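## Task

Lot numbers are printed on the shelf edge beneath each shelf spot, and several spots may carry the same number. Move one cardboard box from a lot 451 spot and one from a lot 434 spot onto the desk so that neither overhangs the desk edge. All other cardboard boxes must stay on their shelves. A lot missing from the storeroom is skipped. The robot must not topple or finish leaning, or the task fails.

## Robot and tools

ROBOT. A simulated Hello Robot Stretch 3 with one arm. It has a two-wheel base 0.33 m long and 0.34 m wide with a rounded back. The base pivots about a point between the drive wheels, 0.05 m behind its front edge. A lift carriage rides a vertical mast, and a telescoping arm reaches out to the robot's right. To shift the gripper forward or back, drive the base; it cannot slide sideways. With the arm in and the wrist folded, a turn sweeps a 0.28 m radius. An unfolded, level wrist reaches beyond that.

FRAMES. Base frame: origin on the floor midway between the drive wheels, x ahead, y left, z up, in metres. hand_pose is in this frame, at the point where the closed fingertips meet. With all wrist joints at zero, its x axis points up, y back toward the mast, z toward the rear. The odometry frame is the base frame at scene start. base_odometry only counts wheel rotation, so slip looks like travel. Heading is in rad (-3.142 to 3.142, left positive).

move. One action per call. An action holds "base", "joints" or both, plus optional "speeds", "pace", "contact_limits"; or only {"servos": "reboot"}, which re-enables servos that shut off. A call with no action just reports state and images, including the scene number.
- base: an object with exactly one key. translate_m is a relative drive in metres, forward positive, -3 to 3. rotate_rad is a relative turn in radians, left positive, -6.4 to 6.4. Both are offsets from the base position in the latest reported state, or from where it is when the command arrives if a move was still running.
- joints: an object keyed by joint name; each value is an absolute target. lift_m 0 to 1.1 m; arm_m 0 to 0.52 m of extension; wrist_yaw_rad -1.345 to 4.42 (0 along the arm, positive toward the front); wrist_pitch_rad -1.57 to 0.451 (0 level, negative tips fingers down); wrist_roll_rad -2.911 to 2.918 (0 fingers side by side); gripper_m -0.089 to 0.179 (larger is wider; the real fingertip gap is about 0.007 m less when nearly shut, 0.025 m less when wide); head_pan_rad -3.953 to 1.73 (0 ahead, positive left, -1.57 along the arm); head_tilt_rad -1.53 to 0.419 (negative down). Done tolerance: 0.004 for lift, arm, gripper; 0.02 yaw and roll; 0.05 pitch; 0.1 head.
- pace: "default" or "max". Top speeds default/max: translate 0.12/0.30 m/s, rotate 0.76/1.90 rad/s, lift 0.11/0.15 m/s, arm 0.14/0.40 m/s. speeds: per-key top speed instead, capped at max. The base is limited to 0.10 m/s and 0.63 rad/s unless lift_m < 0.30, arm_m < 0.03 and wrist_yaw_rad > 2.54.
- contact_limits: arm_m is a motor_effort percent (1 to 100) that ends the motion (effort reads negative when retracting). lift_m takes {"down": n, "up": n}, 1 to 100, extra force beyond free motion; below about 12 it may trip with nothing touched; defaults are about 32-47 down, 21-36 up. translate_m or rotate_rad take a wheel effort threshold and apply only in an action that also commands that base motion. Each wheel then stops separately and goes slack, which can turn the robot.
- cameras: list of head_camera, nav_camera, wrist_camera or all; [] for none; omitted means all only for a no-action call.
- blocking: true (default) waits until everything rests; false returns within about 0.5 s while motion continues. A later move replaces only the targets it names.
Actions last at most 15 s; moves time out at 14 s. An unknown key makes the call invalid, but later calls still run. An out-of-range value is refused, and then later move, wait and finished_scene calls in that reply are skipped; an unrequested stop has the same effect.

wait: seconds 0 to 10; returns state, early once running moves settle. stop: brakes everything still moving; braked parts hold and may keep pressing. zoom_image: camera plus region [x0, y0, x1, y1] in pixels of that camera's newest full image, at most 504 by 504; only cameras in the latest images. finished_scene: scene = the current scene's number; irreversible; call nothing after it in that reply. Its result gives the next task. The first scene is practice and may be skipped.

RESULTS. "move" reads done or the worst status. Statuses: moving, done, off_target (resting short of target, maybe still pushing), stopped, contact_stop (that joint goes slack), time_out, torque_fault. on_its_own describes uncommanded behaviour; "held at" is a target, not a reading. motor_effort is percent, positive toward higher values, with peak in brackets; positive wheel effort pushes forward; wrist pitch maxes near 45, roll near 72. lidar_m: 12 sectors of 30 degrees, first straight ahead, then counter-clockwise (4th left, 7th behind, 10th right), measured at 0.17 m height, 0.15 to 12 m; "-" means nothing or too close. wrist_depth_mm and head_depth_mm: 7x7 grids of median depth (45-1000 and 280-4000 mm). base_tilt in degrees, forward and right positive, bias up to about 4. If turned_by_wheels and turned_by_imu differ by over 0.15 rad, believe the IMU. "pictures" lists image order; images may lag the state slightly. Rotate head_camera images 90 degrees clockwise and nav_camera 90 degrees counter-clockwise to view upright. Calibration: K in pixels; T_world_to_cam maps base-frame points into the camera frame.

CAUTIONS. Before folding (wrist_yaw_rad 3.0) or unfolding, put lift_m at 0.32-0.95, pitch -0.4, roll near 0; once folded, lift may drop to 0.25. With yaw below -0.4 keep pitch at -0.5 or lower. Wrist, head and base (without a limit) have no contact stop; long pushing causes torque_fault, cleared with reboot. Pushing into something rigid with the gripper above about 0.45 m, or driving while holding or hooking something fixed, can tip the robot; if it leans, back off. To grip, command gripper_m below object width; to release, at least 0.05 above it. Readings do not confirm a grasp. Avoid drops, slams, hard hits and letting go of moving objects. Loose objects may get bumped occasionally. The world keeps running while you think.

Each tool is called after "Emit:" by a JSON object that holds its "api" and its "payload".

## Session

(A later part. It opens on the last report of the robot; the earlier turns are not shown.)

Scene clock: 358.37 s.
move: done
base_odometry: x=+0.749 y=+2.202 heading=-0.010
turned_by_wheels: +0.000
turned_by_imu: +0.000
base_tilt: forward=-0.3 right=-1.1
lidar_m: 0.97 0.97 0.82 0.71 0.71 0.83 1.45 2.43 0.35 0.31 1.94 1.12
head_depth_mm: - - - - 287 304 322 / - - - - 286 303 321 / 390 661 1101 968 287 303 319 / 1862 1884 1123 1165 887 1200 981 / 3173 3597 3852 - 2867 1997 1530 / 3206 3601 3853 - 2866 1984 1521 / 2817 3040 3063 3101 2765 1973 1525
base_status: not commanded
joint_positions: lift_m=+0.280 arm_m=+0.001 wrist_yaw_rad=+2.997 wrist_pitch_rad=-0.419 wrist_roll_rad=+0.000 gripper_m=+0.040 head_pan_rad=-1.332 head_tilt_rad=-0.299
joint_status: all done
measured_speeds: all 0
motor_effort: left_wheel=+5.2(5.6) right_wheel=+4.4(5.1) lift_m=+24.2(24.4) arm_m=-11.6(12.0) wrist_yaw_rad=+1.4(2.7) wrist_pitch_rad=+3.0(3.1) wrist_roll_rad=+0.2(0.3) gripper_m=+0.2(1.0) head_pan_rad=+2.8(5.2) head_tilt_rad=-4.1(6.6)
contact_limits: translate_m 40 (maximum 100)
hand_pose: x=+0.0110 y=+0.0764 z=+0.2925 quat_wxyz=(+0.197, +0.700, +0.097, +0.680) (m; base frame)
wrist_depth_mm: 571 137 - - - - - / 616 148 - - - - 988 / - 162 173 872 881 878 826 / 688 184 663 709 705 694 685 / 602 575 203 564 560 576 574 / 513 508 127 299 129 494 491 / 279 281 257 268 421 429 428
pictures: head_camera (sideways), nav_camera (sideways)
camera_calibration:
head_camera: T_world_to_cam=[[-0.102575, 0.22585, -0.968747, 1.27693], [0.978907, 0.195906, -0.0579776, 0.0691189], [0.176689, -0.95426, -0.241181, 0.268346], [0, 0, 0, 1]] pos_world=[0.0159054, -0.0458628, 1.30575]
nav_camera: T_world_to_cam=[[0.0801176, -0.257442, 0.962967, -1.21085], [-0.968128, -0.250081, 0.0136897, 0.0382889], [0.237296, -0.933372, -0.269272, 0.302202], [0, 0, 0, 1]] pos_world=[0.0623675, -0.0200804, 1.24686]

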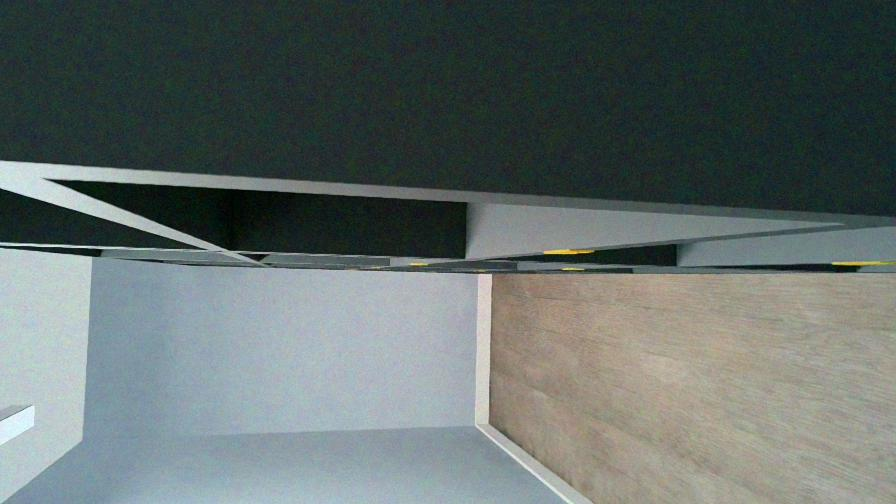

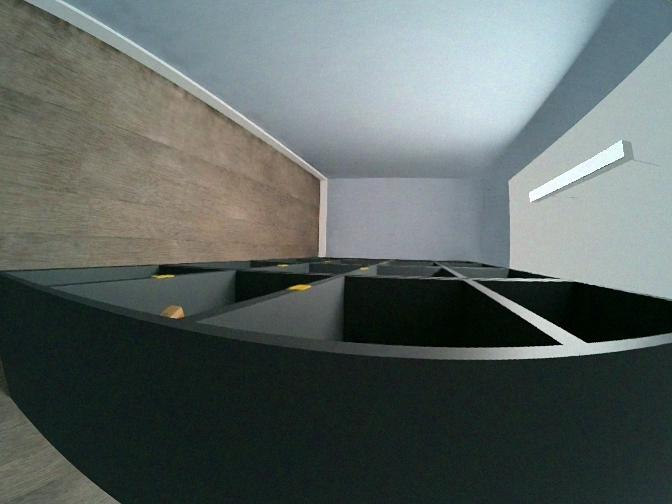

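Emit:
{"api": "move", "payload": {"base": {"translate_m":0.62}, "joints": {"head_tilt_rad":-0.4}}}

Emit:
{"api": "move", "payload": {"base": {"rotate_rad":-1.58}}}

Emit:
{"api": "move", "payload": {"base": {"translate_m":0.8}, "cameras": ["nav_camera","head_camera"]}}

Scene clock: 383.13 s.
move: done
base_odometry: x=+1.369 y=+2.195 heading=-0.010
turned_by_wheels: +0.000
turned_by_imu: +0.000
base_tilt: forward=-0.3 right=-1.1
lidar_m: 0.38 0.38 0.44 0.77 0.87 1.01 1.77 0.65 1.20 1.28 0.75 0.44
head_depth_mm: 2238 1833 1881 1992 2108 1736 1421 / 3237 3322 2763 2935 2320 1796 1418 / 3267 3514 3713 3757 2437 1780 1416 / 3268 3523 3653 3786 2380 1779 1400 / 2886 3115 3274 3173 2398 1758 1388 / 1533 1587 1636 1674 1745 1623 1399 / 1042 1060 1086 1112 1134 1165 1192
base_status: done
joint_positions: lift_m=+0.280 arm_m=+0.001 wrist_yaw_rad=+2.997 wrist_pitch_rad=-0.419 wrist_roll_rad=+0.000 gripper_m=+0.040 head_pan_rad=-1.300 head_tilt_rad=-0.400
joint_status: all done
measured_speeds: all 0
motor_effort: left_wheel=+5.6(10.0) right_wheel=+4.0(14.3) lift_m=+26.6(26.9) arm_m=-8.9(11.1) wrist_yaw_rad=+1.1(3.3) wrist_pitch_rad=+3.0(3.2) wrist_roll_rad=-0.2(0.3) gripper_m=+0.0(0.9) head_pan_rad=+3.3(4.2) head_tilt_rad=+4.3(5.6)
hand_pose: x=+0.0110 y=+0.0764 z=+0.2925 quat_wxyz=(+0.197, +0.700, +0.097, +0.680) (m; base frame)
wrist_depth_mm: - 137 - 897 - 452 352 / - 147 157 944 - 471 364 / - 162 814 890 703 485 375 / 727 186 658 715 676 497 391 / 594 574 202 565 563 510 399 / 508 505 127 300 129 485 406 / 280 279 256 269 424 429 409
pictures: none

Scene clock: 386.50 s.
move: done
base_odometry: x=+1.369 y=+2.195 heading=-1.590
turned_by_wheels: -1.580
turned_by_imu: -1.554
base_tilt: forward=-0.2 right=-1.3
lidar_m: 1.28 0.75 0.44 0.38 0.38 0.44 0.78 0.87 1.01 1.78 0.65 1.20
head_depth_mm: 2622 2558 2511 2437 2244 1804 1418 / 2825 3027 3223 3266 2457 1797 1422 / 2879 3019 3204 3413 2408 1775 1413 / 2837 2998 3257 3419 2375 1776 1408 / 2829 3007 3167 3214 2163 1647 1325 / 576 591 610 638 686 768 819 / 512 949 1016 883 1191 1033 874
base_status: done
joint_positions: lift_m=+0.280 arm_m=+0.001 wrist_yaw_rad=+2.997 wrist_pitch_rad=-0.419 wrist_roll_rad=+0.000 gripper_m=+0.040 head_pan_rad=-1.300 head_tilt_rad=-0.400
joint_status: not commanded
measured_speeds: all 0
motor_effort: left_wheel=+8.0(12.7) right_wheel=-10.5(12.7) lift_m=+27.6(27.7) arm_m=-13.2(13.3) wrist_yaw_rad=+1.3(2.9) wrist_pitch_rad=+3.0(3.1) wrist_roll_rad=+0.1(0.4) gripper_m=+0.0(0.9) head_pan_rad=+3.1(4.0) head_tilt_rad=+4.2(5.7)
hand_pose: x=+0.0110 y=+0.0764 z=+0.2925 quat_wxyz=(+0.197, +0.700, +0.097, +0.680) (m; base frame)
wrist_depth_mm: 321 137 379 409 453 500 536 / 346 148 409 448 500 536 - / 373 162 435 492 533 - - / 399 187 468 528 - 660 684 / 440 461 203 552 562 576 580 / 462 487 127 299 129 487 489 / 280 279 257 269 422 432 428
pictures: none

Scene clock: 394.47 s.
move: done
base_odometry: x=+1.354 y=+1.395 heading=-1.590
turned_by_wheels: +0.000
turned_by_imu: +0.001
base_tilt: forward=-0.3 right=-1.2
lidar_m: 1.26 1.14 0.66 0.58 0.58 0.67 1.19 1.64 0.73 0.88 0.50 0.50
head_depth_mm: 437 773 823 867 600 497 847 / 444 771 826 867 595 494 842 / 451 776 827 860 592 954 842 / 459 774 830 859 587 946 836 / 468 774 826 861 582 942 833 / 478 774 826 863 579 938 826 / 488 686 702 714 573 663 766
base_status: done
joint_positions: lift_m=+0.280 arm_m=+0.001 wrist_yaw_rad=+2.997 wrist_pitch_rad=-0.419 wrist_roll_rad=+0.000 gripper_m=+0.040 head_pan_rad=-1.300 head_tilt_rad=-0.400
joint_status: not commanded
measured_speeds: all 0
motor_effort: left_wheel=+2.8(11.6) right_wheel=+7.4(10.8) lift_m=+29.3(29.6) arm_m=-12.8(13.5) wrist_yaw_rad=+3.0(3.4) wrist_pitch_rad=+2.9(3.2) wrist_roll_rad=-0.1(0.3) gripper_m=+0.8(0.9) head_pan_rad=+2.3(3.7) head_tilt_rad=+3.4(5.2)
hand_pose: x=+0.0110 y=+0.0764 z=+0.2925 quat_wxyz=(+0.197, +0.700, +0.097, +0.680) (m; base frame)
wrist_depth_mm: 470 137 534 - - - - / 510 148 - - - - - / 545 161 171 - - 827 875 / - 178 190 702 708 700 699 / 581 580 203 568 557 584 576 / 507 507 127 301 129 491 492 / 279 281 257 267 424 433 432
pictures: head_camera (sideways), nav_camera (sideways)
camera_calibration:
head_camera: T_world_to_cam=[[-0.135656, 0.315352, -0.939229, 1.23866], [0.970422, 0.233369, -0.0618065, 0.0742148], [0.199696, -0.919833, -0.337682, 0.393837], [0, 0, 0, 1]] pos_world=[0.0173639, -0.0456674, 1.30096]
nav_camera: T_world_to_cam=[[0.11408, -0.346995, 0.930903, -1.16916], [-0.959153, -0.282625, 0.0121934, 0.0401464], [0.258865, -0.894269, -0.365063, 0.426794], [0, 0, 0, 1]] pos_world=[0.0614022, -0.0126774, 1.24369]

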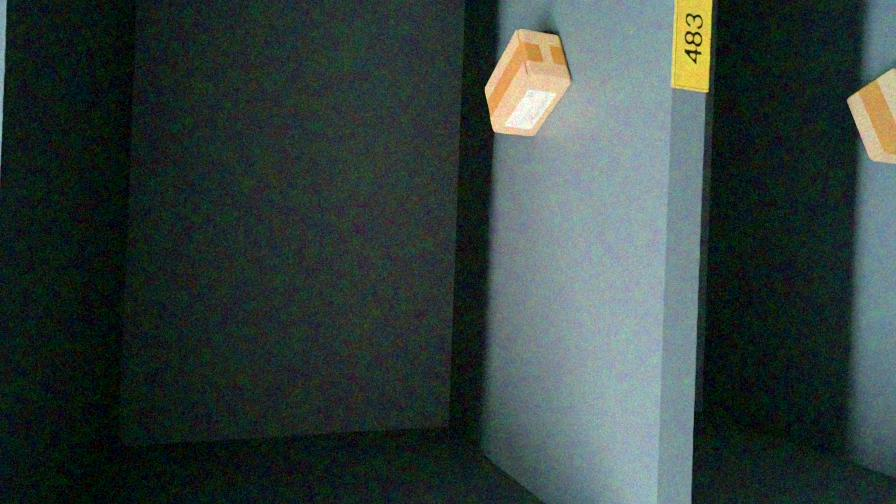

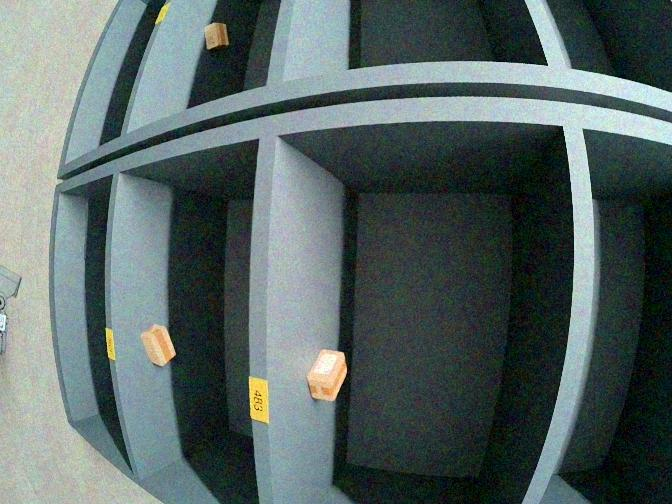

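Emit:
{"api": "zoom_image", "payload": {"camera": "nav_camera", "region": [90, 310, 200, 380]}}

Emit:
{"api": "move", "payload": {"base": {"translate_m":0.85}, "cameras": ["nav_camera","head_camera"]}}

Emit:
{"api": "zoom_image", "payload": {"camera": "nav_camera", "region": [60, 0, 400, 504]}}

Scaled by 4.582 from the camera's 672x504 image, which has a finer 792x594 frame.

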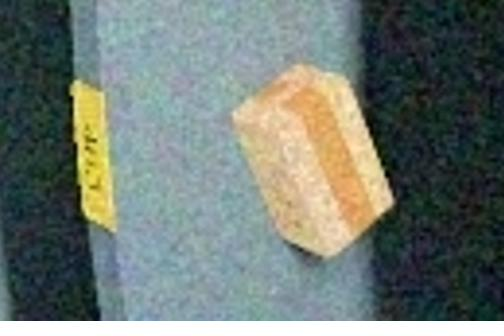

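Scene clock: 411.67 s.
move: done
base_odometry: x=+1.337 y=+0.545 heading=-1.590
turned_by_wheels: +0.000
turned_by_imu: +0.000
base_tilt: forward=-0.4 right=-1.2
lidar_m: 0.45 1.55 0.91 0.79 0.79 0.91 1.61 0.52 0.54 0.67 0.67 0.43
head_depth_mm: 435 580 620 666 601 440 347 / 442 580 620 666 598 436 345 / 449 581 620 667 592 365 343 / 458 581 620 665 587 363 341 / 465 581 623 667 582 429 340 / 477 582 622 668 577 426 338 / 486 583 623 670 573 424 337
base_status: done
joint_positions: lift_m=+0.280 arm_m=+0.001 wrist_yaw_rad=+2.997 wrist_pitch_rad=-0.419 wrist_roll_rad=+0.000 gripper_m=+0.040 head_pan_rad=-1.300 head_tilt_rad=-0.400
joint_status: not commanded
measured_speeds: all 0
motor_effort: left_wheel=+4.0(9.9) right_wheel=+7.8(11.0) lift_m=+30.5(31.6) arm_m=-11.1(12.7) wrist_yaw_rad=+1.0(3.7) wrist_pitch_rad=+3.0(3.2) wrist_roll_rad=+0.1(0.4) gripper_m=+0.1(0.9) head_pan_rad=+1.4(3.0) head_tilt_rad=+3.0(4.4)
hand_pose: x=+0.0110 y=+0.0764 z=+0.2925 quat_wxyz=(+0.197, +0.700, +0.097, +0.680) (m; base frame)
wrist_depth_mm: - 137 - - - - - / - 148 157 - - - - / - 162 193 851 876 862 869 / 696 184 658 705 703 690 697 / 602 578 202 567 558 575 569 / 513 506 126 297 129 493 495 / 279 279 257 267 419 431 430
pictures: head_camera (sideways), nav_camera (sideways)
camera_calibration:
head_camera: T_world_to_cam=[[-0.135656, 0.315352, -0.939229, 1.23866], [0.970422, 0.233369, -0.0618065, 0.0742148], [0.199696, -0.919833, -0.337682, 0.393837], [0, 0, 0, 1]] pos_world=[0.0173639, -0.0456674, 1.30096]
nav_camera: T_world_to_cam=[[0.11408, -0.346995, 0.930903, -1.16916], [-0.959153, -0.282625, 0.0121934, 0.0401464], [0.258865, -0.894269, -0.365063, 0.426794], [0, 0, 0, 1]] pos_world=[0.0614022, -0.0126774, 1.24369]

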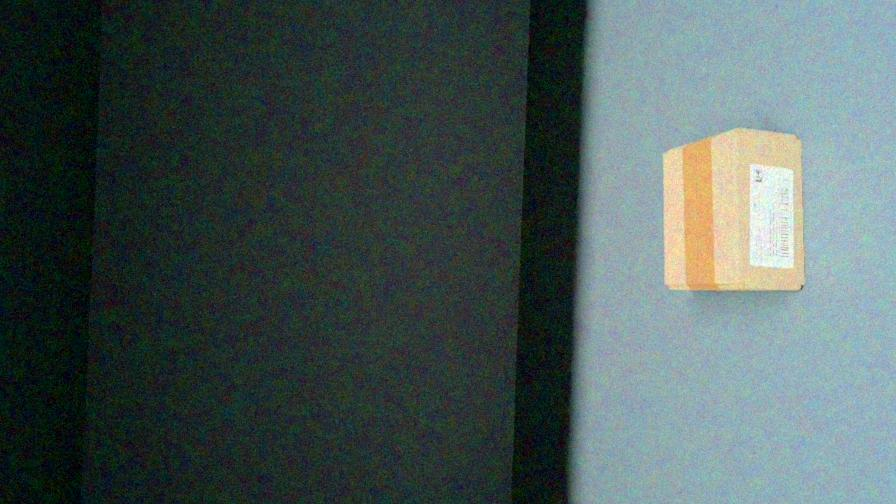

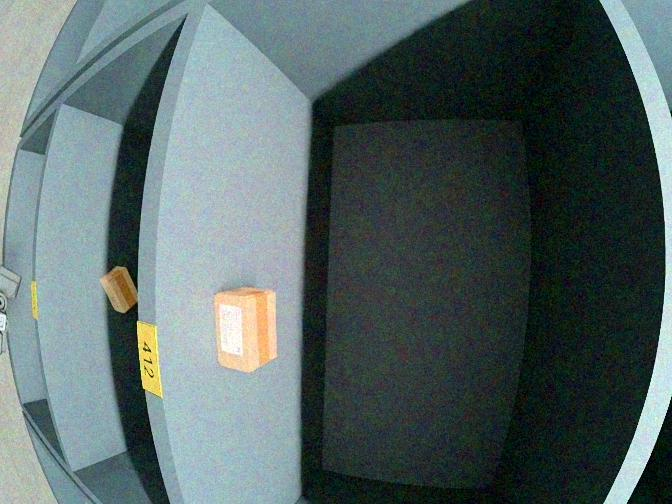

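Scaled by 1.000.

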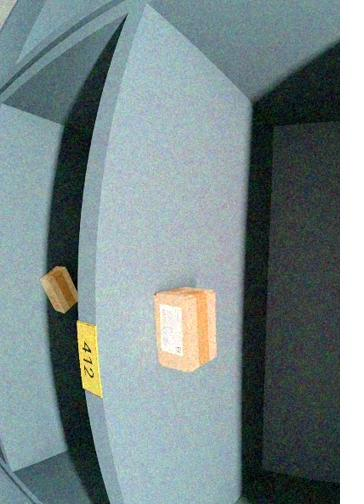

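Emit:
{"api": "move", "payload": {"joints": {"head_tilt_rad":-0.9,"head_pan_rad":-1.45}, "cameras": ["nav_camera","head_camera"]}}

Emit:
{"api": "move", "payload": {"joints": {"head_tilt_rad":-0.6,"head_pan_rad":-2.3}, "cameras": ["nav_camera","head_camera"]}}

Emit:
{"api": "move", "payload": {"joints": {"head_tilt_rad":-0.5,"head_pan_rad":-0.5}, "cameras": ["nav_camera","head_camera"]}}

Scene clock: 423.60 s.
move: done
base_odometry: x=+1.337 y=+0.545 heading=-1.590
turned_by_wheels: +0.000
turned_by_imu: +0.000
base_tilt: forward=-0.3 right=-1.2
lidar_m: 0.45 1.55 0.91 0.79 0.79 0.92 1.62 0.52 0.54 0.67 0.67 0.43
head_depth_mm: 592 622 483 394 818 757 1089 / 584 616 479 391 797 749 1079 / 577 608 474 389 789 731 1054 / 570 602 390 383 363 729 714 / 563 593 386 374 357 722 1032 / 557 589 462 380 347 719 1038 / 548 580 457 377 343 716 1004
base_status: not commanded
joint_positions: lift_m=+0.280 arm_m=+0.001 wrist_yaw_rad=+2.997 wrist_pitch_rad=-0.419 wrist_roll_rad=+0.000 gripper_m=+0.040 head_pan_rad=-1.449 head_tilt_rad=-0.908
joint_status: all done
measured_speeds: all 0
motor_effort: left_wheel=+3.4(4.2) right_wheel=+7.6(8.3) lift_m=+30.4(30.9) arm_m=-11.2(11.7) wrist_yaw_rad=+1.0(2.7) wrist_pitch_rad=+3.1(3.1) wrist_roll_rad=-0.2(0.4) gripper_m=+0.4(0.7) head_pan_rad=-2.7(5.8) head_tilt_rad=-5.0(9.5)
hand_pose: x=+0.0110 y=+0.0764 z=+0.2925 quat_wxyz=(+0.197, +0.700, +0.097, +0.680) (m; base frame)
wrist_depth_mm: - 137 - - - - - / - 147 157 - - - - / - 161 193 858 882 871 869 / 696 184 658 700 706 700 689 / 600 574 203 566 556 574 576 / 509 514 127 297 129 496 489 / 280 280 257 268 421 430 427
pictures: head_camera (sideways), nav_camera (sideways)
camera_calibration:
head_camera: T_world_to_cam=[[-0.137248, 0.743218, -0.654821, 0.867857], [0.990192, 0.120376, -0.0709145, 0.0858605], [0.0261196, -0.658132, -0.75245, 0.934501], [0, 0, 0, 1]] pos_world=[0.00968433, -0.0403177, 1.27755]
nav_camera: T_world_to_cam=[[0.110363, -0.764162, 0.635513, -0.784], [-0.990076, -0.140498, 0.00299688, 0.0522803], [0.086998, -0.629537, -0.772084, 0.957368], [0, 0, 0, 1]] pos_world=[0.0549968, 0.0109413, 1.23725]

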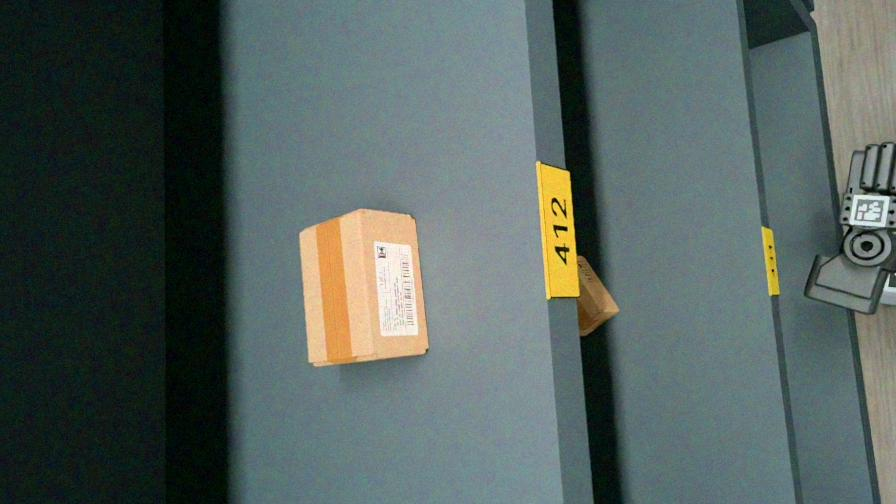

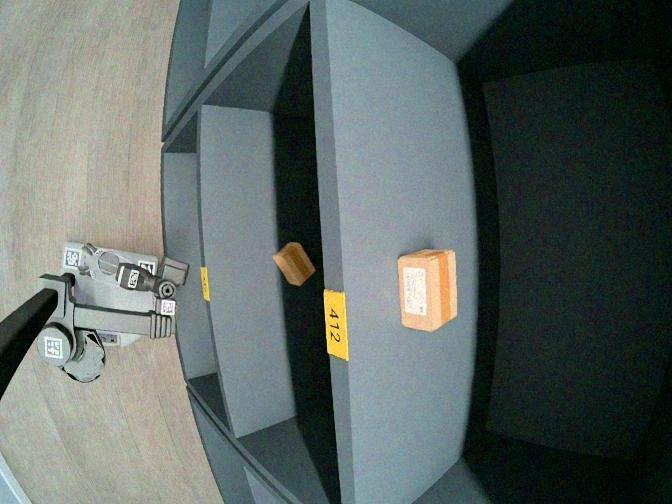

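Scene clock: 424.60 s.
move: done
base_odometry: x=+1.337 y=+0.545 heading=-1.590
turned_by_wheels: +0.000
turned_by_imu: +0.000
base_tilt: forward=-0.3 right=-1.1
lidar_m: 0.46 1.55 0.91 0.79 0.79 0.92 1.62 0.52 0.54 0.67 0.67 0.43
head_depth_mm: 1155 1249 1198 1481 1812 1491 1250 / 459 1273 849 1416 1244 1453 1240 / 411 453 512 587 737 1284 1212 / 436 478 527 560 656 774 885 / 464 512 570 581 452 825 723 / 499 553 623 573 431 794 719 / 535 600 678 568 428 353 701
base_status: not commanded
joint_positions: lift_m=+0.280 arm_m=+0.001 wrist_yaw_rad=+2.997 wrist_pitch_rad=-0.419 wrist_roll_rad=+0.000 gripper_m=+0.040 head_pan_rad=-2.324 head_tilt_rad=-0.601
joint_status: all done
measured_speeds: all 0
motor_effort: left_wheel=+3.8(4.1) right_wheel=+8.2(8.5) lift_m=+29.9(30.8) arm_m=-11.2(12.0) wrist_yaw_rad=+2.0(2.9) wrist_pitch_rad=+3.0(3.1) wrist_roll_rad=+0.0(0.3) gripper_m=+0.6(0.9) head_pan_rad=+1.0(5.1) head_tilt_rad=+3.7(4.8)
hand_pose: x=+0.0110 y=+0.0764 z=+0.2925 quat_wxyz=(+0.197, +0.700, +0.097, +0.680) (m; base frame)
wrist_depth_mm: - 137 - - - - - / - 148 157 - - - - / - 161 194 840 878 880 870 / 707 183 661 705 703 687 692 / 599 575 203 568 559 579 574 / 511 510 127 300 129 492 487 / 279 280 256 268 421 429 432
pictures: head_camera (sideways), nav_camera (sideways)
camera_calibration:
head_camera: T_world_to_cam=[[0.32248, 0.411436, -0.852483, 1.12267], [0.712636, -0.698285, -0.0674366, 0.0830868], [-0.623022, -0.585764, -0.518387, 0.633991], [0, 0, 0, 1]] pos_world=[-0.0262578, -0.0325181, 1.29131]
nav_camera: T_world_to_cam=[[-0.359175, -0.407852, 0.839434, -1.047], [-0.741365, 0.671044, 0.00882349, 0.0432425], [-0.566896, -0.619158, -0.543389, 0.663872], [0, 0, 0, 1]] pos_world=[0.0323474, -0.0449982, 1.23925]

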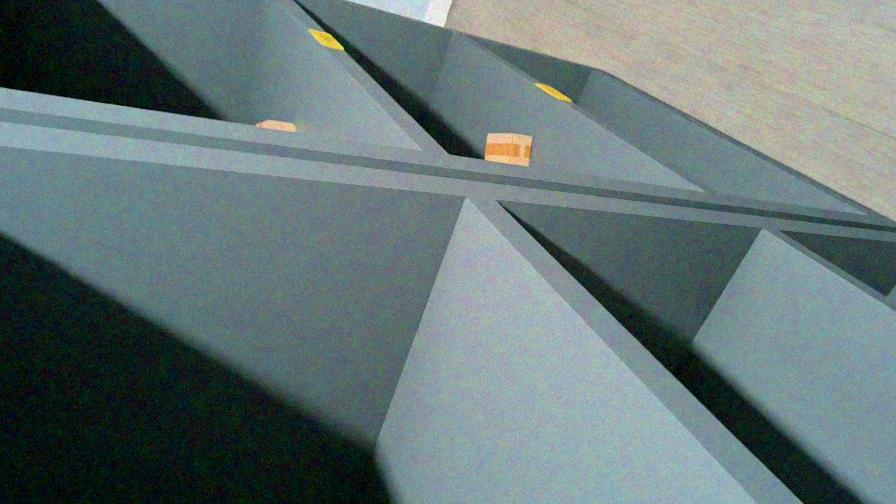

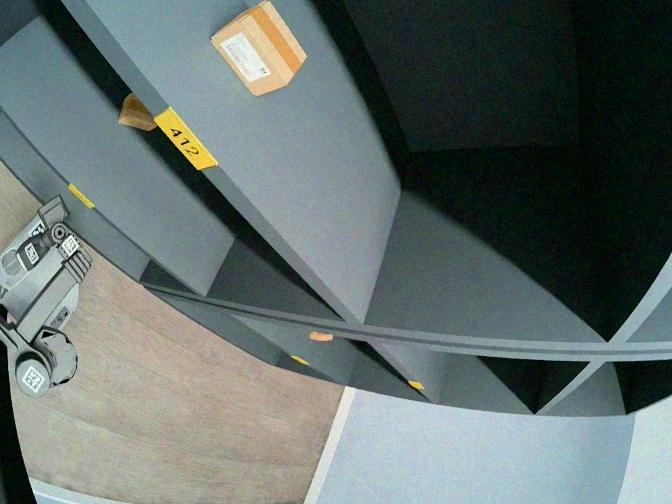

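Scene clock: 425.93 s.
move: done
base_odometry: x=+1.337 y=+0.545 heading=-1.590
turned_by_wheels: +0.000
turned_by_imu: +0.000
base_tilt: forward=-0.2 right=-1.1
lidar_m: 0.45 1.55 0.90 0.79 0.79 0.92 1.61 0.51 0.54 0.67 0.67 0.43
head_depth_mm: 506 570 649 695 514 393 319 / 454 503 565 629 510 391 325 / 411 451 499 559 506 388 721 / 376 408 447 494 503 400 718 / 345 373 405 443 473 537 624 / 328 358 392 442 504 579 696 / 375 1161 996 658 1114 969 1211
base_status: not commanded
joint_positions: lift_m=+0.280 arm_m=+0.001 wrist_yaw_rad=+2.997 wrist_pitch_rad=-0.419 wrist_roll_rad=+0.000 gripper_m=+0.040 head_pan_rad=-0.464 head_tilt_rad=-0.497
joint_status: all done
measured_speeds: translate_m=+0.000 rotate_rad=+0.000 lift_m=+0.000 arm_m=+0.000 wrist_yaw_rad=+0.000 wrist_pitch_rad=+0.000 wrist_roll_rad=+0.000 head_pan_rad=-0.024 head_tilt_rad=+0.000
motor_effort: left_wheel=+3.9(4.2) right_wheel=+8.0(8.4) lift_m=+30.4(30.7) arm_m=-10.9(12.4) wrist_yaw_rad=+1.9(2.8) wrist_pitch_rad=+3.0(3.1) wrist_roll_rad=-0.1(0.3) gripper_m=+0.2(0.8) head_pan_rad=-3.0(4.9) head_tilt_rad=+1.2(7.0)
hand_pose: x=+0.0110 y=+0.0764 z=+0.2925 quat_wxyz=(+0.197, +0.700, +0.097, +0.680) (m; base frame)
wrist_depth_mm: - 137 - - - - - / - 148 157 - - - - / - 161 192 850 888 863 858 / 694 183 661 701 703 698 681 / 596 577 203 567 565 578 569 / 507 510 127 300 129 500 493 / 278 278 255 267 419 436 431
pictures: head_camera (sideways), nav_camera (sideways)
camera_calibration:
head_camera: T_world_to_cam=[[-0.404774, 0.151013, -0.901861, 1.19146], [0.472336, 0.879033, -0.0648041, 0.0810956], [0.782979, -0.452213, -0.427139, 0.506705], [0, 0, 0, 1]] pos_world=[0.0472285, -0.0220732, 1.29622]
nav_camera: T_world_to_cam=[[0.41297, -0.187736, 0.891185, -1.11912], [-0.432732, -0.90146, 0.0106252, 0.0389517], [0.801373, -0.390032, -0.453515, 0.538548], [0, 0, 0, 1]] pos_world=[0.047442, 0.035065, 1.24117]

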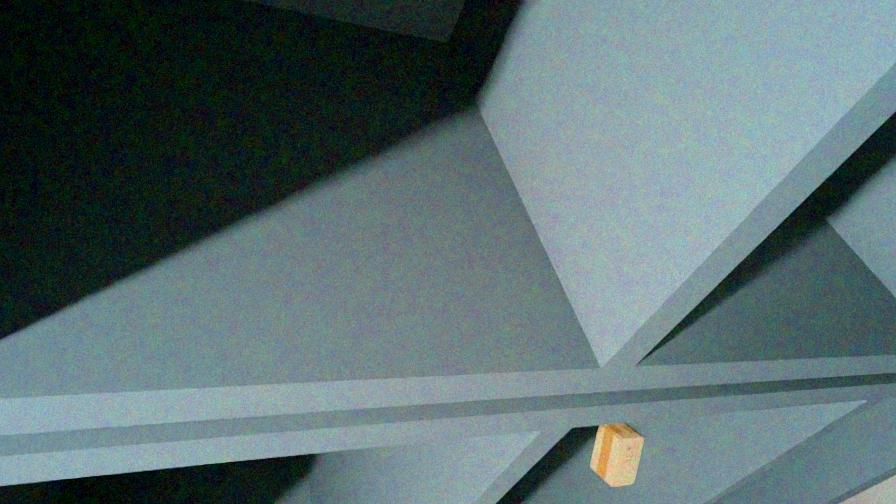

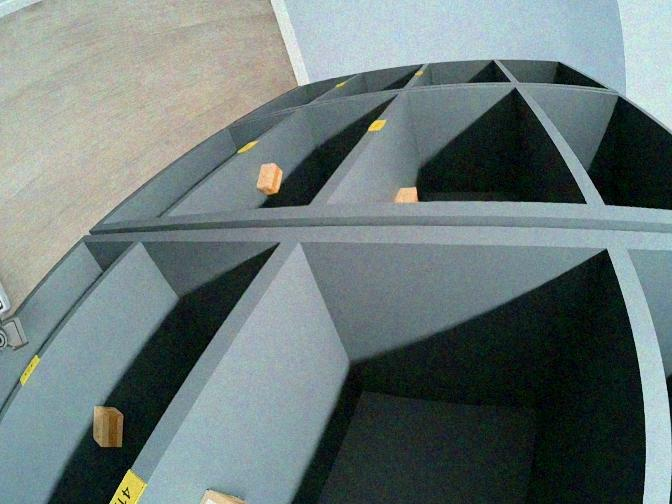

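Emit:
{"api": "move", "payload": {"base": {"rotate_rad":0.3}}}

Emit:
{"api": "move", "payload": {"base": {"translate_m":0.75}, "joints": {"head_pan_rad":-1.4,"head_tilt_rad":-0.7}, "cameras": ["nav_camera","head_camera"]}}

Scene clock: 437.27 s.
move: done
base_odometry: x=+1.337 y=+0.545 heading=-1.291
turned_by_wheels: +0.300
turned_by_imu: +0.295
base_tilt: forward=-0.4 right=-1.3
lidar_m: 1.32 1.06 0.81 0.79 0.83 1.17 1.42 0.52 0.69 0.67 0.50 0.43
head_depth_mm: 361 399 444 501 512 392 335 / 342 374 414 463 490 394 716 / 335 362 392 431 468 535 645 / 391 419 454 492 533 590 639 / 954 1227 1229 754 1217 978 1194 / 1003 1170 1205 1374 1325 1493 1295 / 1072 1181 1701 2191 2019 1579 1294
base_status: done
joint_positions: lift_m=+0.280 arm_m=+0.001 wrist_yaw_rad=+2.997 wrist_pitch_rad=-0.419 wrist_roll_rad=+0.000 gripper_m=+0.040 head_pan_rad=-0.500 head_tilt_rad=-0.500
joint_status: not commanded
measured_speeds: all 0
motor_effort: left_wheel=-8.0(12.1) right_wheel=+8.4(12.6) lift_m=+30.4(30.6) arm_m=-11.3(11.9) wrist_yaw_rad=+1.4(2.9) wrist_pitch_rad=+3.0(3.1) wrist_roll_rad=+0.0(0.3) gripper_m=+0.7(0.8) head_pan_rad=-3.1(3.6) head_tilt_rad=-4.7(5.8)
hand_pose: x=+0.0110 y=+0.0764 z=+0.2925 quat_wxyz=(+0.197, +0.700, +0.097, +0.680) (m; base frame)
wrist_depth_mm: - 137 - - - - - / - 148 158 - - - - / 831 162 193 843 839 837 824 / 728 186 649 707 706 695 684 / 593 571 203 568 560 580 572 / 512 509 127 299 129 491 496 / 282 279 256 266 424 432 430
pictures: none

Scene clock: 444.80 s.
move: done
base_odometry: x=+1.545 y=-0.175 heading=-1.291
turned_by_wheels: +0.000
turned_by_imu: +0.000
base_tilt: forward=-0.3 right=-1.2
lidar_m: 1.52 1.02 0.77 0.75 0.79 1.11 1.23 0.38 0.41 0.71 0.74 0.62
head_depth_mm: 548 608 656 512 399 354 700 / 559 621 666 507 396 360 696 / 572 634 678 503 393 759 692 / 583 650 684 496 391 770 688 / 596 666 674 492 388 736 687 / 610 684 666 489 386 797 684 / 624 702 658 485 394 798 696
base_status: done
joint_positions: lift_m=+0.280 arm_m=+0.001 wrist_yaw_rad=+2.997 wrist_pitch_rad=-0.419 wrist_roll_rad=+0.000 gripper_m=+0.040 head_pan_rad=-1.400 head_tilt_rad=-0.700
joint_status: all done
measured_speeds: all 0
motor_effort: left_wheel=+6.0(9.7) right_wheel=+5.3(14.0) lift_m=+29.2(30.6) arm_m=-12.7(13.6) wrist_yaw_rad=+1.8(3.3) wrist_pitch_rad=+3.0(3.1) wrist_roll_rad=-0.1(0.4) gripper_m=+0.5(1.3) head_pan_rad=+3.7(6.0) head_tilt_rad=+2.3(8.6)
hand_pose: x=+0.0110 y=+0.0764 z=+0.2925 quat_wxyz=(+0.197, +0.700, +0.097, +0.680) (m; base frame)
wrist_depth_mm: - 137 - - - - - / - 148 - - - - - / - 162 193 836 838 827 816 / 734 187 659 714 701 688 680 / 595 571 203 569 568 579 573 / 512 507 127 299 129 493 488 / 280 279 257 268 424 431 431
pictures: head_camera (sideways), nav_camera (sideways)
camera_calibration:
head_camera: T_world_to_cam=[[-0.148067, 0.58586, -0.796771, 1.05287], [0.985514, 0.154767, -0.0693435, 0.0838264], [0.0826879, -0.795497, -0.60029, 0.736208], [0, 0, 0, 1]] pos_world=[0.0124076, -0.0441559, 1.28665]
nav_camera: T_world_to_cam=[[0.12284, -0.611629, 0.78155, -0.974428], [-0.982097, -0.188245, 0.00704312, 0.0470155], [0.142815, -0.768423, -0.623803, 0.764111], [0, 0, 0, 1]] pos_world=[0.0567457, 0.0000226106, 1.23789]

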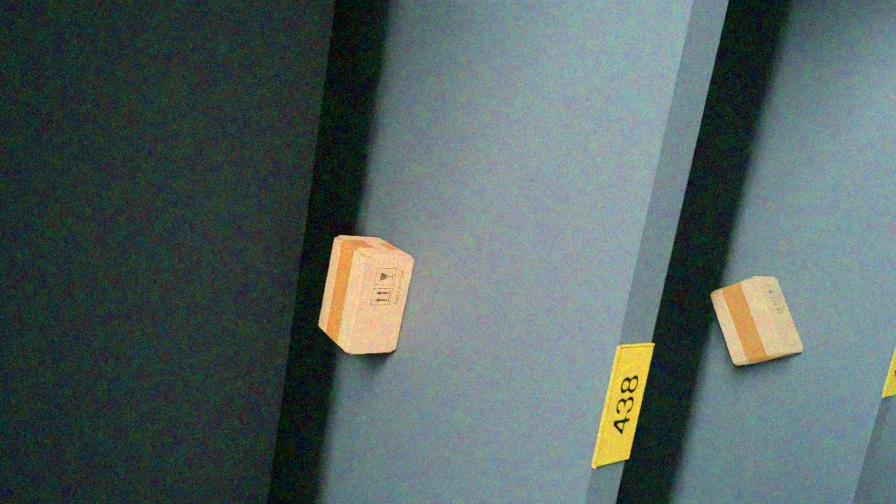

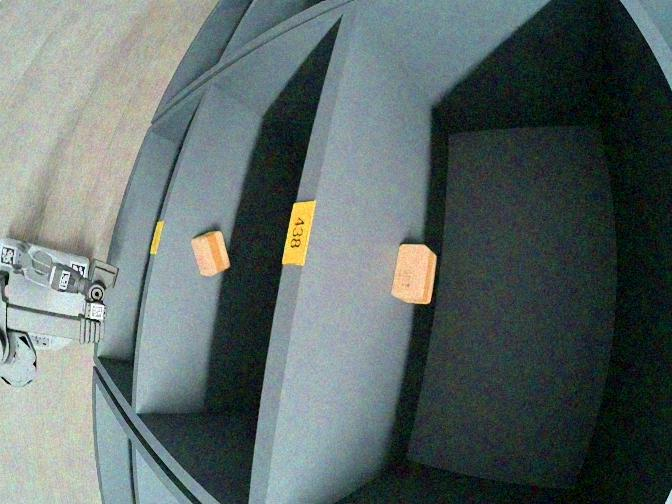

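Emit:
{"api": "move", "payload": {"base": {"rotate_rad":-0.13}, "joints": {"head_tilt_rad":-0.95,"head_pan_rad":-1.55}, "cameras": ["head_camera"]}}

Emit:
{"api": "zoom_image", "payload": {"camera": "head_camera", "region": [600, 150, 896, 500]}}

Emit:
{"api": "move", "payload": {"base": {"translate_m":0.75}, "joints": {"head_tilt_rad":-0.7}, "cameras": ["head_camera","nav_camera"]}}

Emit:
{"api": "zoom_image", "payload": {"camera": "nav_camera", "region": [60, 0, 400, 504]}}

Scene clock: 456.13 s.
move: done
base_odometry: x=+1.545 y=-0.175 heading=-1.420
turned_by_wheels: -0.130
turned_by_imu: -0.128
base_tilt: forward=-0.2 right=-1.3
lidar_m: 1.51 1.16 0.80 0.75 0.77 0.99 2.15 0.40 0.38 0.71 0.72 0.62
head_depth_mm: 602 570 455 389 671 765 1101 / 612 563 451 386 808 767 1102 / 610 558 447 382 821 759 679 / 606 551 443 379 817 756 729 / 604 546 439 376 812 752 1036 / 600 524 435 374 763 746 1065 / 597 474 432 371 803 742 1062
base_status: done
joint_positions: lift_m=+0.280 arm_m=+0.001 wrist_yaw_rad=+2.997 wrist_pitch_rad=-0.419 wrist_roll_rad=+0.000 gripper_m=+0.040 head_pan_rad=-1.549 head_tilt_rad=-0.949
joint_status: all done
measured_speeds: all 0
motor_effort: left_wheel=+8.0(11.6) right_wheel=-9.6(11.5) lift_m=+28.5(29.4) arm_m=-12.9(13.7) wrist_yaw_rad=+2.0(3.3) wrist_pitch_rad=+2.9(3.1) wrist_roll_rad=+0.0(0.3) gripper_m=+0.5(0.7) head_pan_rad=-2.8(5.5) head_tilt_rad=-6.7(8.8)
hand_pose: x=+0.0110 y=+0.0764 z=+0.2925 quat_wxyz=(+0.197, +0.700, +0.097, +0.680) (m; base frame)
wrist_depth_mm: - 137 - - - - - / - 147 - - - - - / - 162 171 851 839 872 856 / 723 186 653 712 694 691 691 / 598 572 202 569 565 579 575 / 517 505 126 299 129 493 490 / 279 280 256 268 421 432 428
pictures: head_camera (sideways)
camera_calibration:
head_camera: T_world_to_cam=[[-0.0634729, 0.779435, -0.62326, 0.826254], [0.997185, 0.0245602, -0.0708391, 0.0857379], [-0.0399071, -0.626002, -0.7788, 0.969212], [0, 0, 0, 1]] pos_world=[0.0056266, -0.0393877, 1.27587]

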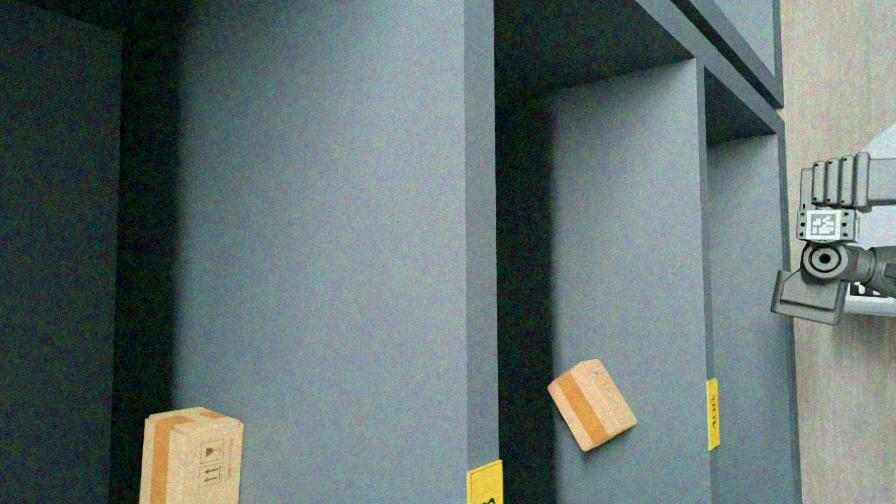

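Scaled by 1.440 from the camera's 896x504 image, which has a finer 1280x720 frame.

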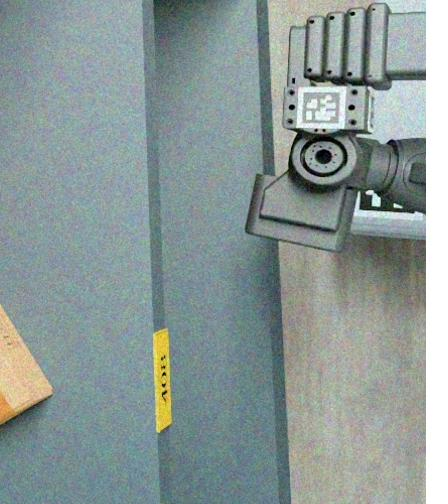

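Scene clock: 463.67 s.
move: done
base_odometry: x=+1.657 y=-0.917 heading=-1.420
turned_by_wheels: +0.000
turned_by_imu: -0.418
base_tilt: forward=-0.4 right=-1.3
lidar_m: 0.85 0.85 0.91 0.84 0.83 0.85 1.19 0.96 0.89 0.19 0.19 0.67
head_depth_mm: 690 792 638 516 406 807 1052 / 648 736 709 509 398 784 713 / 623 698 699 505 396 364 693 / - - - - 381 332 662 / - - - - - 325 409 / - - - 306 336 382 324 / - - - - - 310 293
base_status: done
joint_positions: lift_m=+0.280 arm_m=+0.001 wrist_yaw_rad=+3.035 wrist_pitch_rad=-0.417 wrist_roll_rad=-0.001 gripper_m=+0.040 head_pan_rad=-1.552 head_tilt_rad=-0.698
joint_status: all done
measured_speeds: all 0
on_its_own: wrist_yaw_rad is at rest, and its effort (-31.5) is outside its rest range (-9 to +9)
motor_effort: left_wheel=+12.9(14.3) right_wheel=+7.9(29.6) lift_m=+30.1(30.3) arm_m=+20.2(20.3) wrist_yaw_rad=-31.5(31.9) wrist_pitch_rad=+2.6(3.1) wrist_roll_rad=+0.2(0.4) gripper_m=+0.4(1.0) head_pan_rad=+0.6(3.7) head_tilt_rad=-5.6(7.6)
hand_pose: x=+0.0026 y=+0.0777 z=+0.2929 quat_wxyz=(+0.183, +0.698, +0.110, +0.683) (m; base frame)
wrist_depth_mm: - 139 145 - - - - / - 150 154 - - - - / - 165 171 889 882 867 - / 705 699 188 715 710 698 694 / 601 596 201 571 564 575 579 / 513 505 125 301 129 494 497 / 435 281 258 269 289 433 431
pictures: head_camera (sideways), nav_camera (sideways)
camera_calibration:
head_camera: T_world_to_cam=[[-0.0574019, 0.599851, -0.79805, 1.05399], [0.997592, 0.0032983, -0.0692753, 0.0836525], [-0.0389226, -0.800105, -0.598596, 0.734746], [0, 0, 0, 1]] pos_world=[0.00564805, -0.0446376, 1.28675]
nav_camera: T_world_to_cam=[[0.0285725, -0.621498, 0.782895, -0.975602], [-0.999288, -0.037051, 0.00705719, 0.0470726], [0.024621, -0.782539, -0.622114, 0.76262], [0, 0, 0, 1]] pos_world=[0.056138, -0.00781031, 1.2379]

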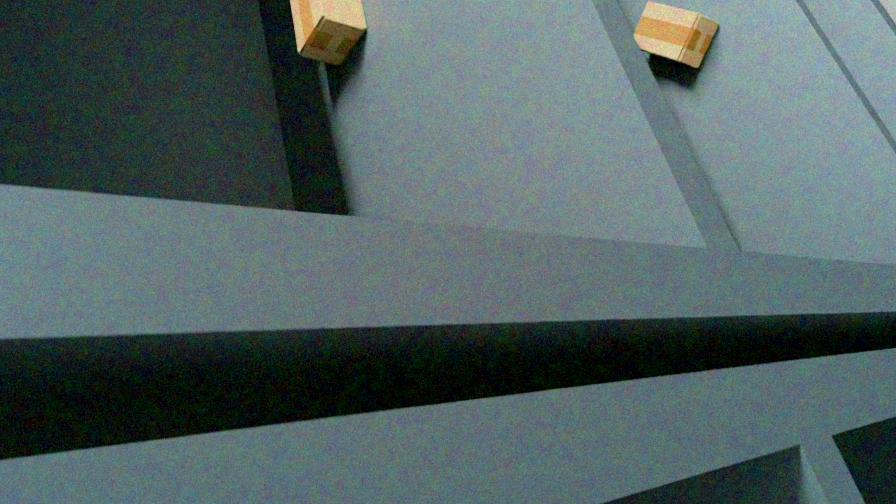

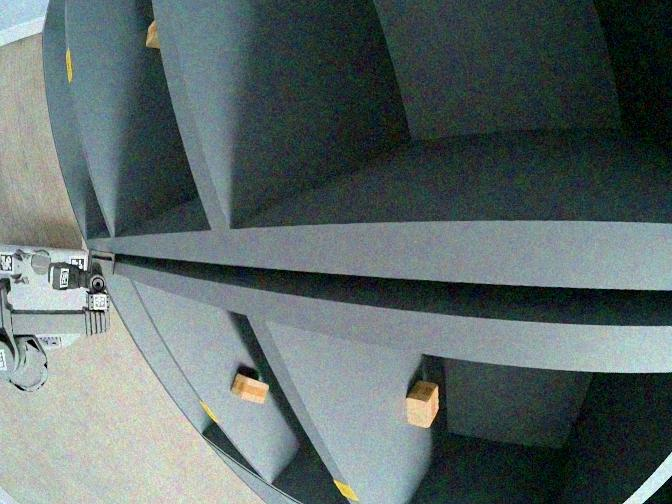

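Scaled by 1.000.

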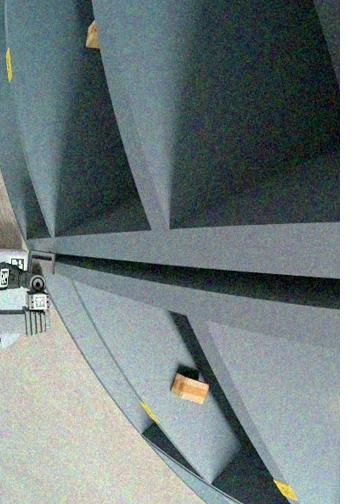

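Emit:
{"api": "move", "payload": {"base": {"translate_m":-0.25}, "contact_limits": {"translate_m":35}, "cameras": ["nav_camera"]}}

Scene clock: 476.63 s.
move: done
base_odometry: x=+1.620 y=-0.670 heading=-1.420
turned_by_wheels: +0.000
turned_by_imu: -0.001
base_tilt: forward=-0.2 right=-1.2
lidar_m: 1.09 1.09 0.97 0.72 0.71 0.73 1.02 1.69 0.79 0.78 0.38 0.32
head_depth_mm: 810 880 707 554 998 1108 1167 / 776 883 701 508 995 861 1140 / 730 827 661 503 960 812 1104 / 695 780 617 497 924 799 1036 / 664 739 675 493 429 805 720 / 632 702 668 489 410 803 684 / 604 665 659 484 389 799 679
base_status: done
joint_positions: lift_m=+0.280 arm_m=+0.001 wrist_yaw_rad=+3.055 wrist_pitch_rad=-0.417 wrist_roll_rad=-0.001 gripper_m=+0.040 head_pan_rad=-1.550 head_tilt_rad=-0.701
joint_status: not commanded
measured_speeds: all 0
on_its_own: wrist_yaw_rad is held at +3.052, not at your +3.000, by its stall guard, which is not easing now
motor_effort: left_wheel=-5.8(9.5) right_wheel=-6.5(18.1) lift_m=+27.1(31.4) arm_m=-2.9(26.5) wrist_yaw_rad=-2.2(21.3) wrist_pitch_rad=+2.6(2.8) wrist_roll_rad=+0.3(0.5) gripper_m=+0.5(1.3) head_pan_rad=+3.4(4.0) head_tilt_rad=-3.2(6.2)
contact_limits: translate_m 35 (maximum 100)
hand_pose: x=-0.0019 y=+0.0782 z=+0.2929 quat_wxyz=(+0.176, +0.697, +0.117, +0.685) (m; base frame)
wrist_depth_mm: 541 139 145 - - - - / - 151 155 - - - - / - 166 170 842 888 877 882 / - 666 188 704 710 698 695 / 597 593 202 568 569 579 569 / 508 506 125 300 129 500 488 / 432 279 257 268 289 434 431
pictures: nav_camera (sideways)
camera_calibration:
nav_camera: T_world_to_cam=[[0.0300407, -0.623922, 0.780909, -0.973042], [-0.999202, -0.03931, 0.00703066, 0.0471049], [0.026311, -0.780497, -0.624605, 0.765856], [0, 0, 0, 1]] pos_world=[0.0561477, -0.00750206, 1.23788]

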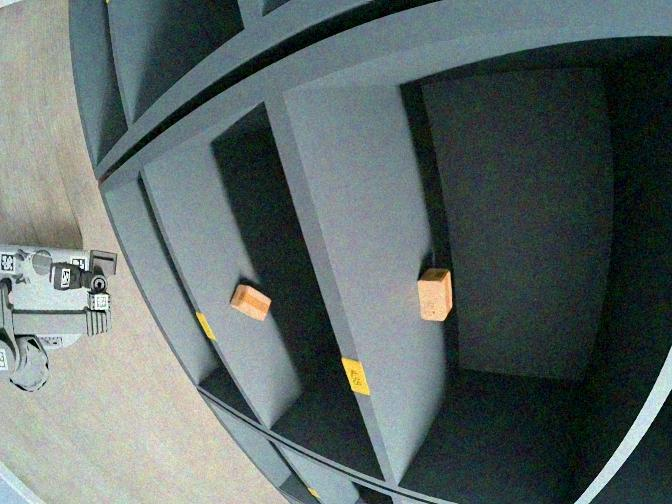

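Emit:
{"api": "move", "payload": {"base": {"rotate_rad":0.55}, "joints": {"head_pan_rad":-0.6}, "cameras": ["nav_camera"]}}

Emit:
{"api": "move", "payload": {"base": {"translate_m":0.6}, "contact_limits": {"translate_m":30}, "joints": {"head_pan_rad":-1.4,"head_tilt_rad":-0.7}, "cameras": ["nav_camera","head_camera"]}}

Scene clock: 486.40 s.
move: done
base_odometry: x=+1.620 y=-0.670 heading=-0.870
turned_by_wheels: +0.550
turned_by_imu: +0.541
base_tilt: forward=-0.4 right=-1.1
lidar_m: 1.09 0.95 0.72 0.70 0.74 1.04 1.69 0.79 0.78 0.36 0.33 1.09
head_depth_mm: 808 862 706 510 424 477 536 / 904 956 699 506 964 816 646 / 1020 1048 689 564 988 813 1065 / 999 1054 683 1196 976 1201 1129 / 946 995 800 1230 1071 1319 1165 / 895 964 1112 1231 1486 1362 1157 / 871 974 1090 1238 1420 1345 1147
base_status: done
joint_positions: lift_m=+0.280 arm_m=+0.001 wrist_yaw_rad=+3.055 wrist_pitch_rad=-0.417 wrist_roll_rad=-0.001 gripper_m=+0.040 head_pan_rad=-0.593 head_tilt_rad=-0.701
joint_status: all done
measured_speeds: all 0
on_its_own: wrist_yaw_rad is held at +3.052, not at your +3.000, by its stall guard, which is not easing now
motor_effort: left_wheel=-7.9(12.7) right_wheel=+8.5(12.5) lift_m=+23.2(24.4) arm_m=+1.4(1.4) wrist_yaw_rad=-3.2(4.6) wrist_pitch_rad=+2.7(2.8) wrist_roll_rad=+0.3(0.4) gripper_m=+0.3(0.9) head_pan_rad=-3.1(5.3) head_tilt_rad=+0.4(1.8)
hand_pose: x=-0.0019 y=+0.0782 z=+0.2929 quat_wxyz=(+0.176, +0.697, +0.117, +0.685) (m; base frame)
wrist_depth_mm: - 139 145 - - - - / - 151 155 - - - - / - 169 170 - 815 - - / 728 697 188 698 701 693 692 / 603 597 201 569 566 589 578 / 506 511 125 299 129 496 486 / 434 281 259 267 289 432 432
pictures: nav_camera (sideways)
camera_calibration:
nav_camera: T_world_to_cam=[[0.527418, -0.334677, 0.780911, -0.976058], [-0.543094, -0.839643, 0.00695185, 0.044456], [0.65336, -0.427775, -0.624604, 0.762048], [0, 0, 0, 1]] pos_world=[0.0410423, 0.0366486, 1.23788]

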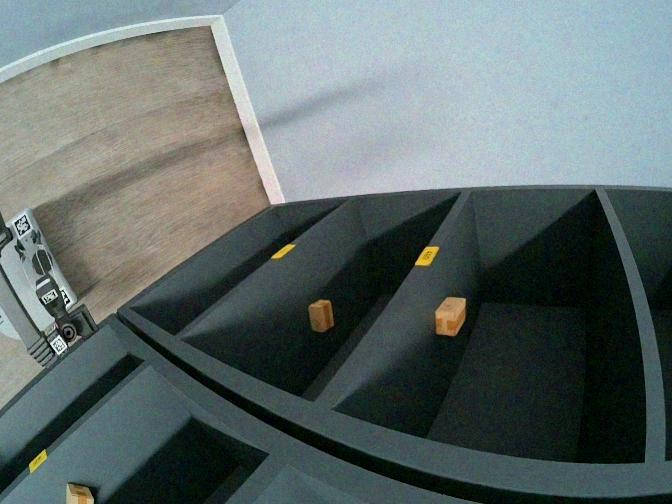

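Scene clock: 492.70 s.
move: done
base_odometry: x=+2.006 y=-1.128 heading=-0.871
turned_by_wheels: +0.000
turned_by_imu: +0.000
base_tilt: forward=-0.4 right=-1.2
lidar_m: 0.50 0.52 0.69 0.67 0.71 1.00 1.36 0.51 0.58 0.78 0.61 0.51
head_depth_mm: 612 678 711 511 414 824 700 / 623 692 701 487 424 820 711 / 637 707 694 490 433 814 721 / 649 727 686 499 843 813 721 / 665 742 675 493 915 803 1034 / 679 764 669 489 914 801 1049 / 691 759 662 485 905 797 1042
base_status: done
joint_positions: lift_m=+0.280 arm_m=+0.001 wrist_yaw_rad=+3.055 wrist_pitch_rad=-0.417 wrist_roll_rad=-0.001 gripper_m=+0.040 head_pan_rad=-1.400 head_tilt_rad=-0.700
joint_status: all done
measured_speeds: all 0
on_its_own: wrist_yaw_rad is held at +3.052, not at your +3.000, by its stall guard, which is not easing now
motor_effort: left_wheel=+0.4(10.3) right_wheel=+10.4(13.4) lift_m=+25.4(25.9) arm_m=-0.4(1.5) wrist_yaw_rad=-3.3(4.5) wrist_pitch_rad=+2.6(2.8) wrist_roll_rad=+0.3(0.6) gripper_m=+0.4(1.1) head_pan_rad=+3.1(4.3) head_tilt_rad=+2.3(3.7)
contact_limits: translate_m 30 (maximum 100)
hand_pose: x=-0.0019 y=+0.0782 z=+0.2929 quat_wxyz=(+0.176, +0.697, +0.117, +0.685) (m; base frame)
wrist_depth_mm: - 139 145 - - - - / - 152 155 - - - - / - 166 170 - - - - / 723 699 188 703 696 690 664 / 600 594 201 577 562 578 575 / 511 505 125 301 129 491 490 / 433 277 258 268 287 434 430
pictures: head_camera (sideways), nav_camera (sideways)
camera_calibration:
head_camera: T_world_to_cam=[[-0.14808, 0.58597, -0.796688, 1.05277], [0.985512, 0.154785, -0.069331, 0.0838112], [0.0826897, -0.795412, -0.600402, 0.736357], [0, 0, 0, 1]] pos_world=[0.0124076, -0.0441553, 1.28665]
nav_camera: T_world_to_cam=[[0.122799, -0.611747, 0.781464, -0.974319], [-0.982102, -0.188222, 0.0069821, 0.0470914], [0.142818, -0.768335, -0.623911, 0.764245], [0, 0, 0, 1]] pos_world=[0.0567458, 0.0000232517, 1.23789]

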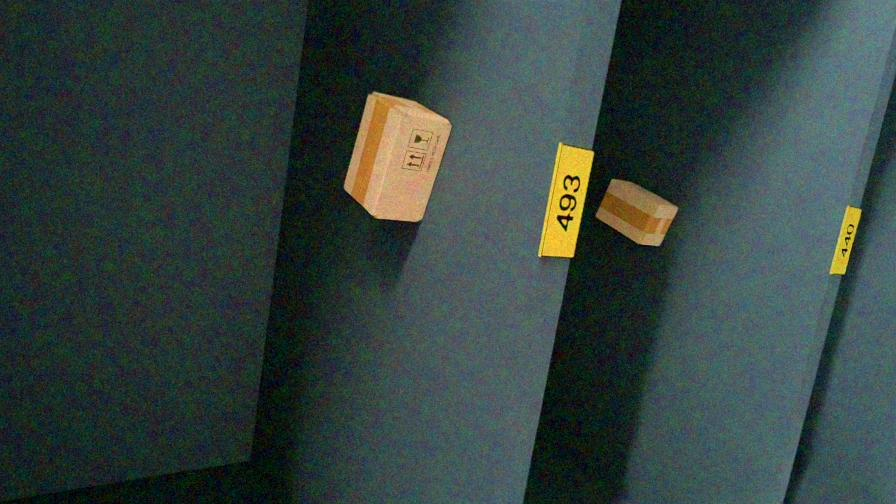

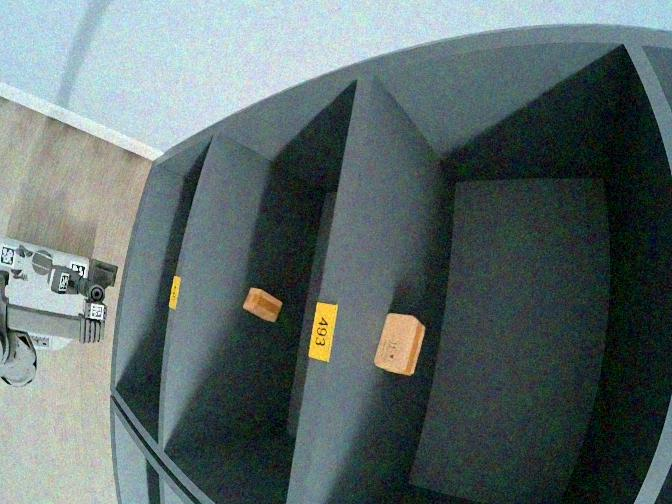

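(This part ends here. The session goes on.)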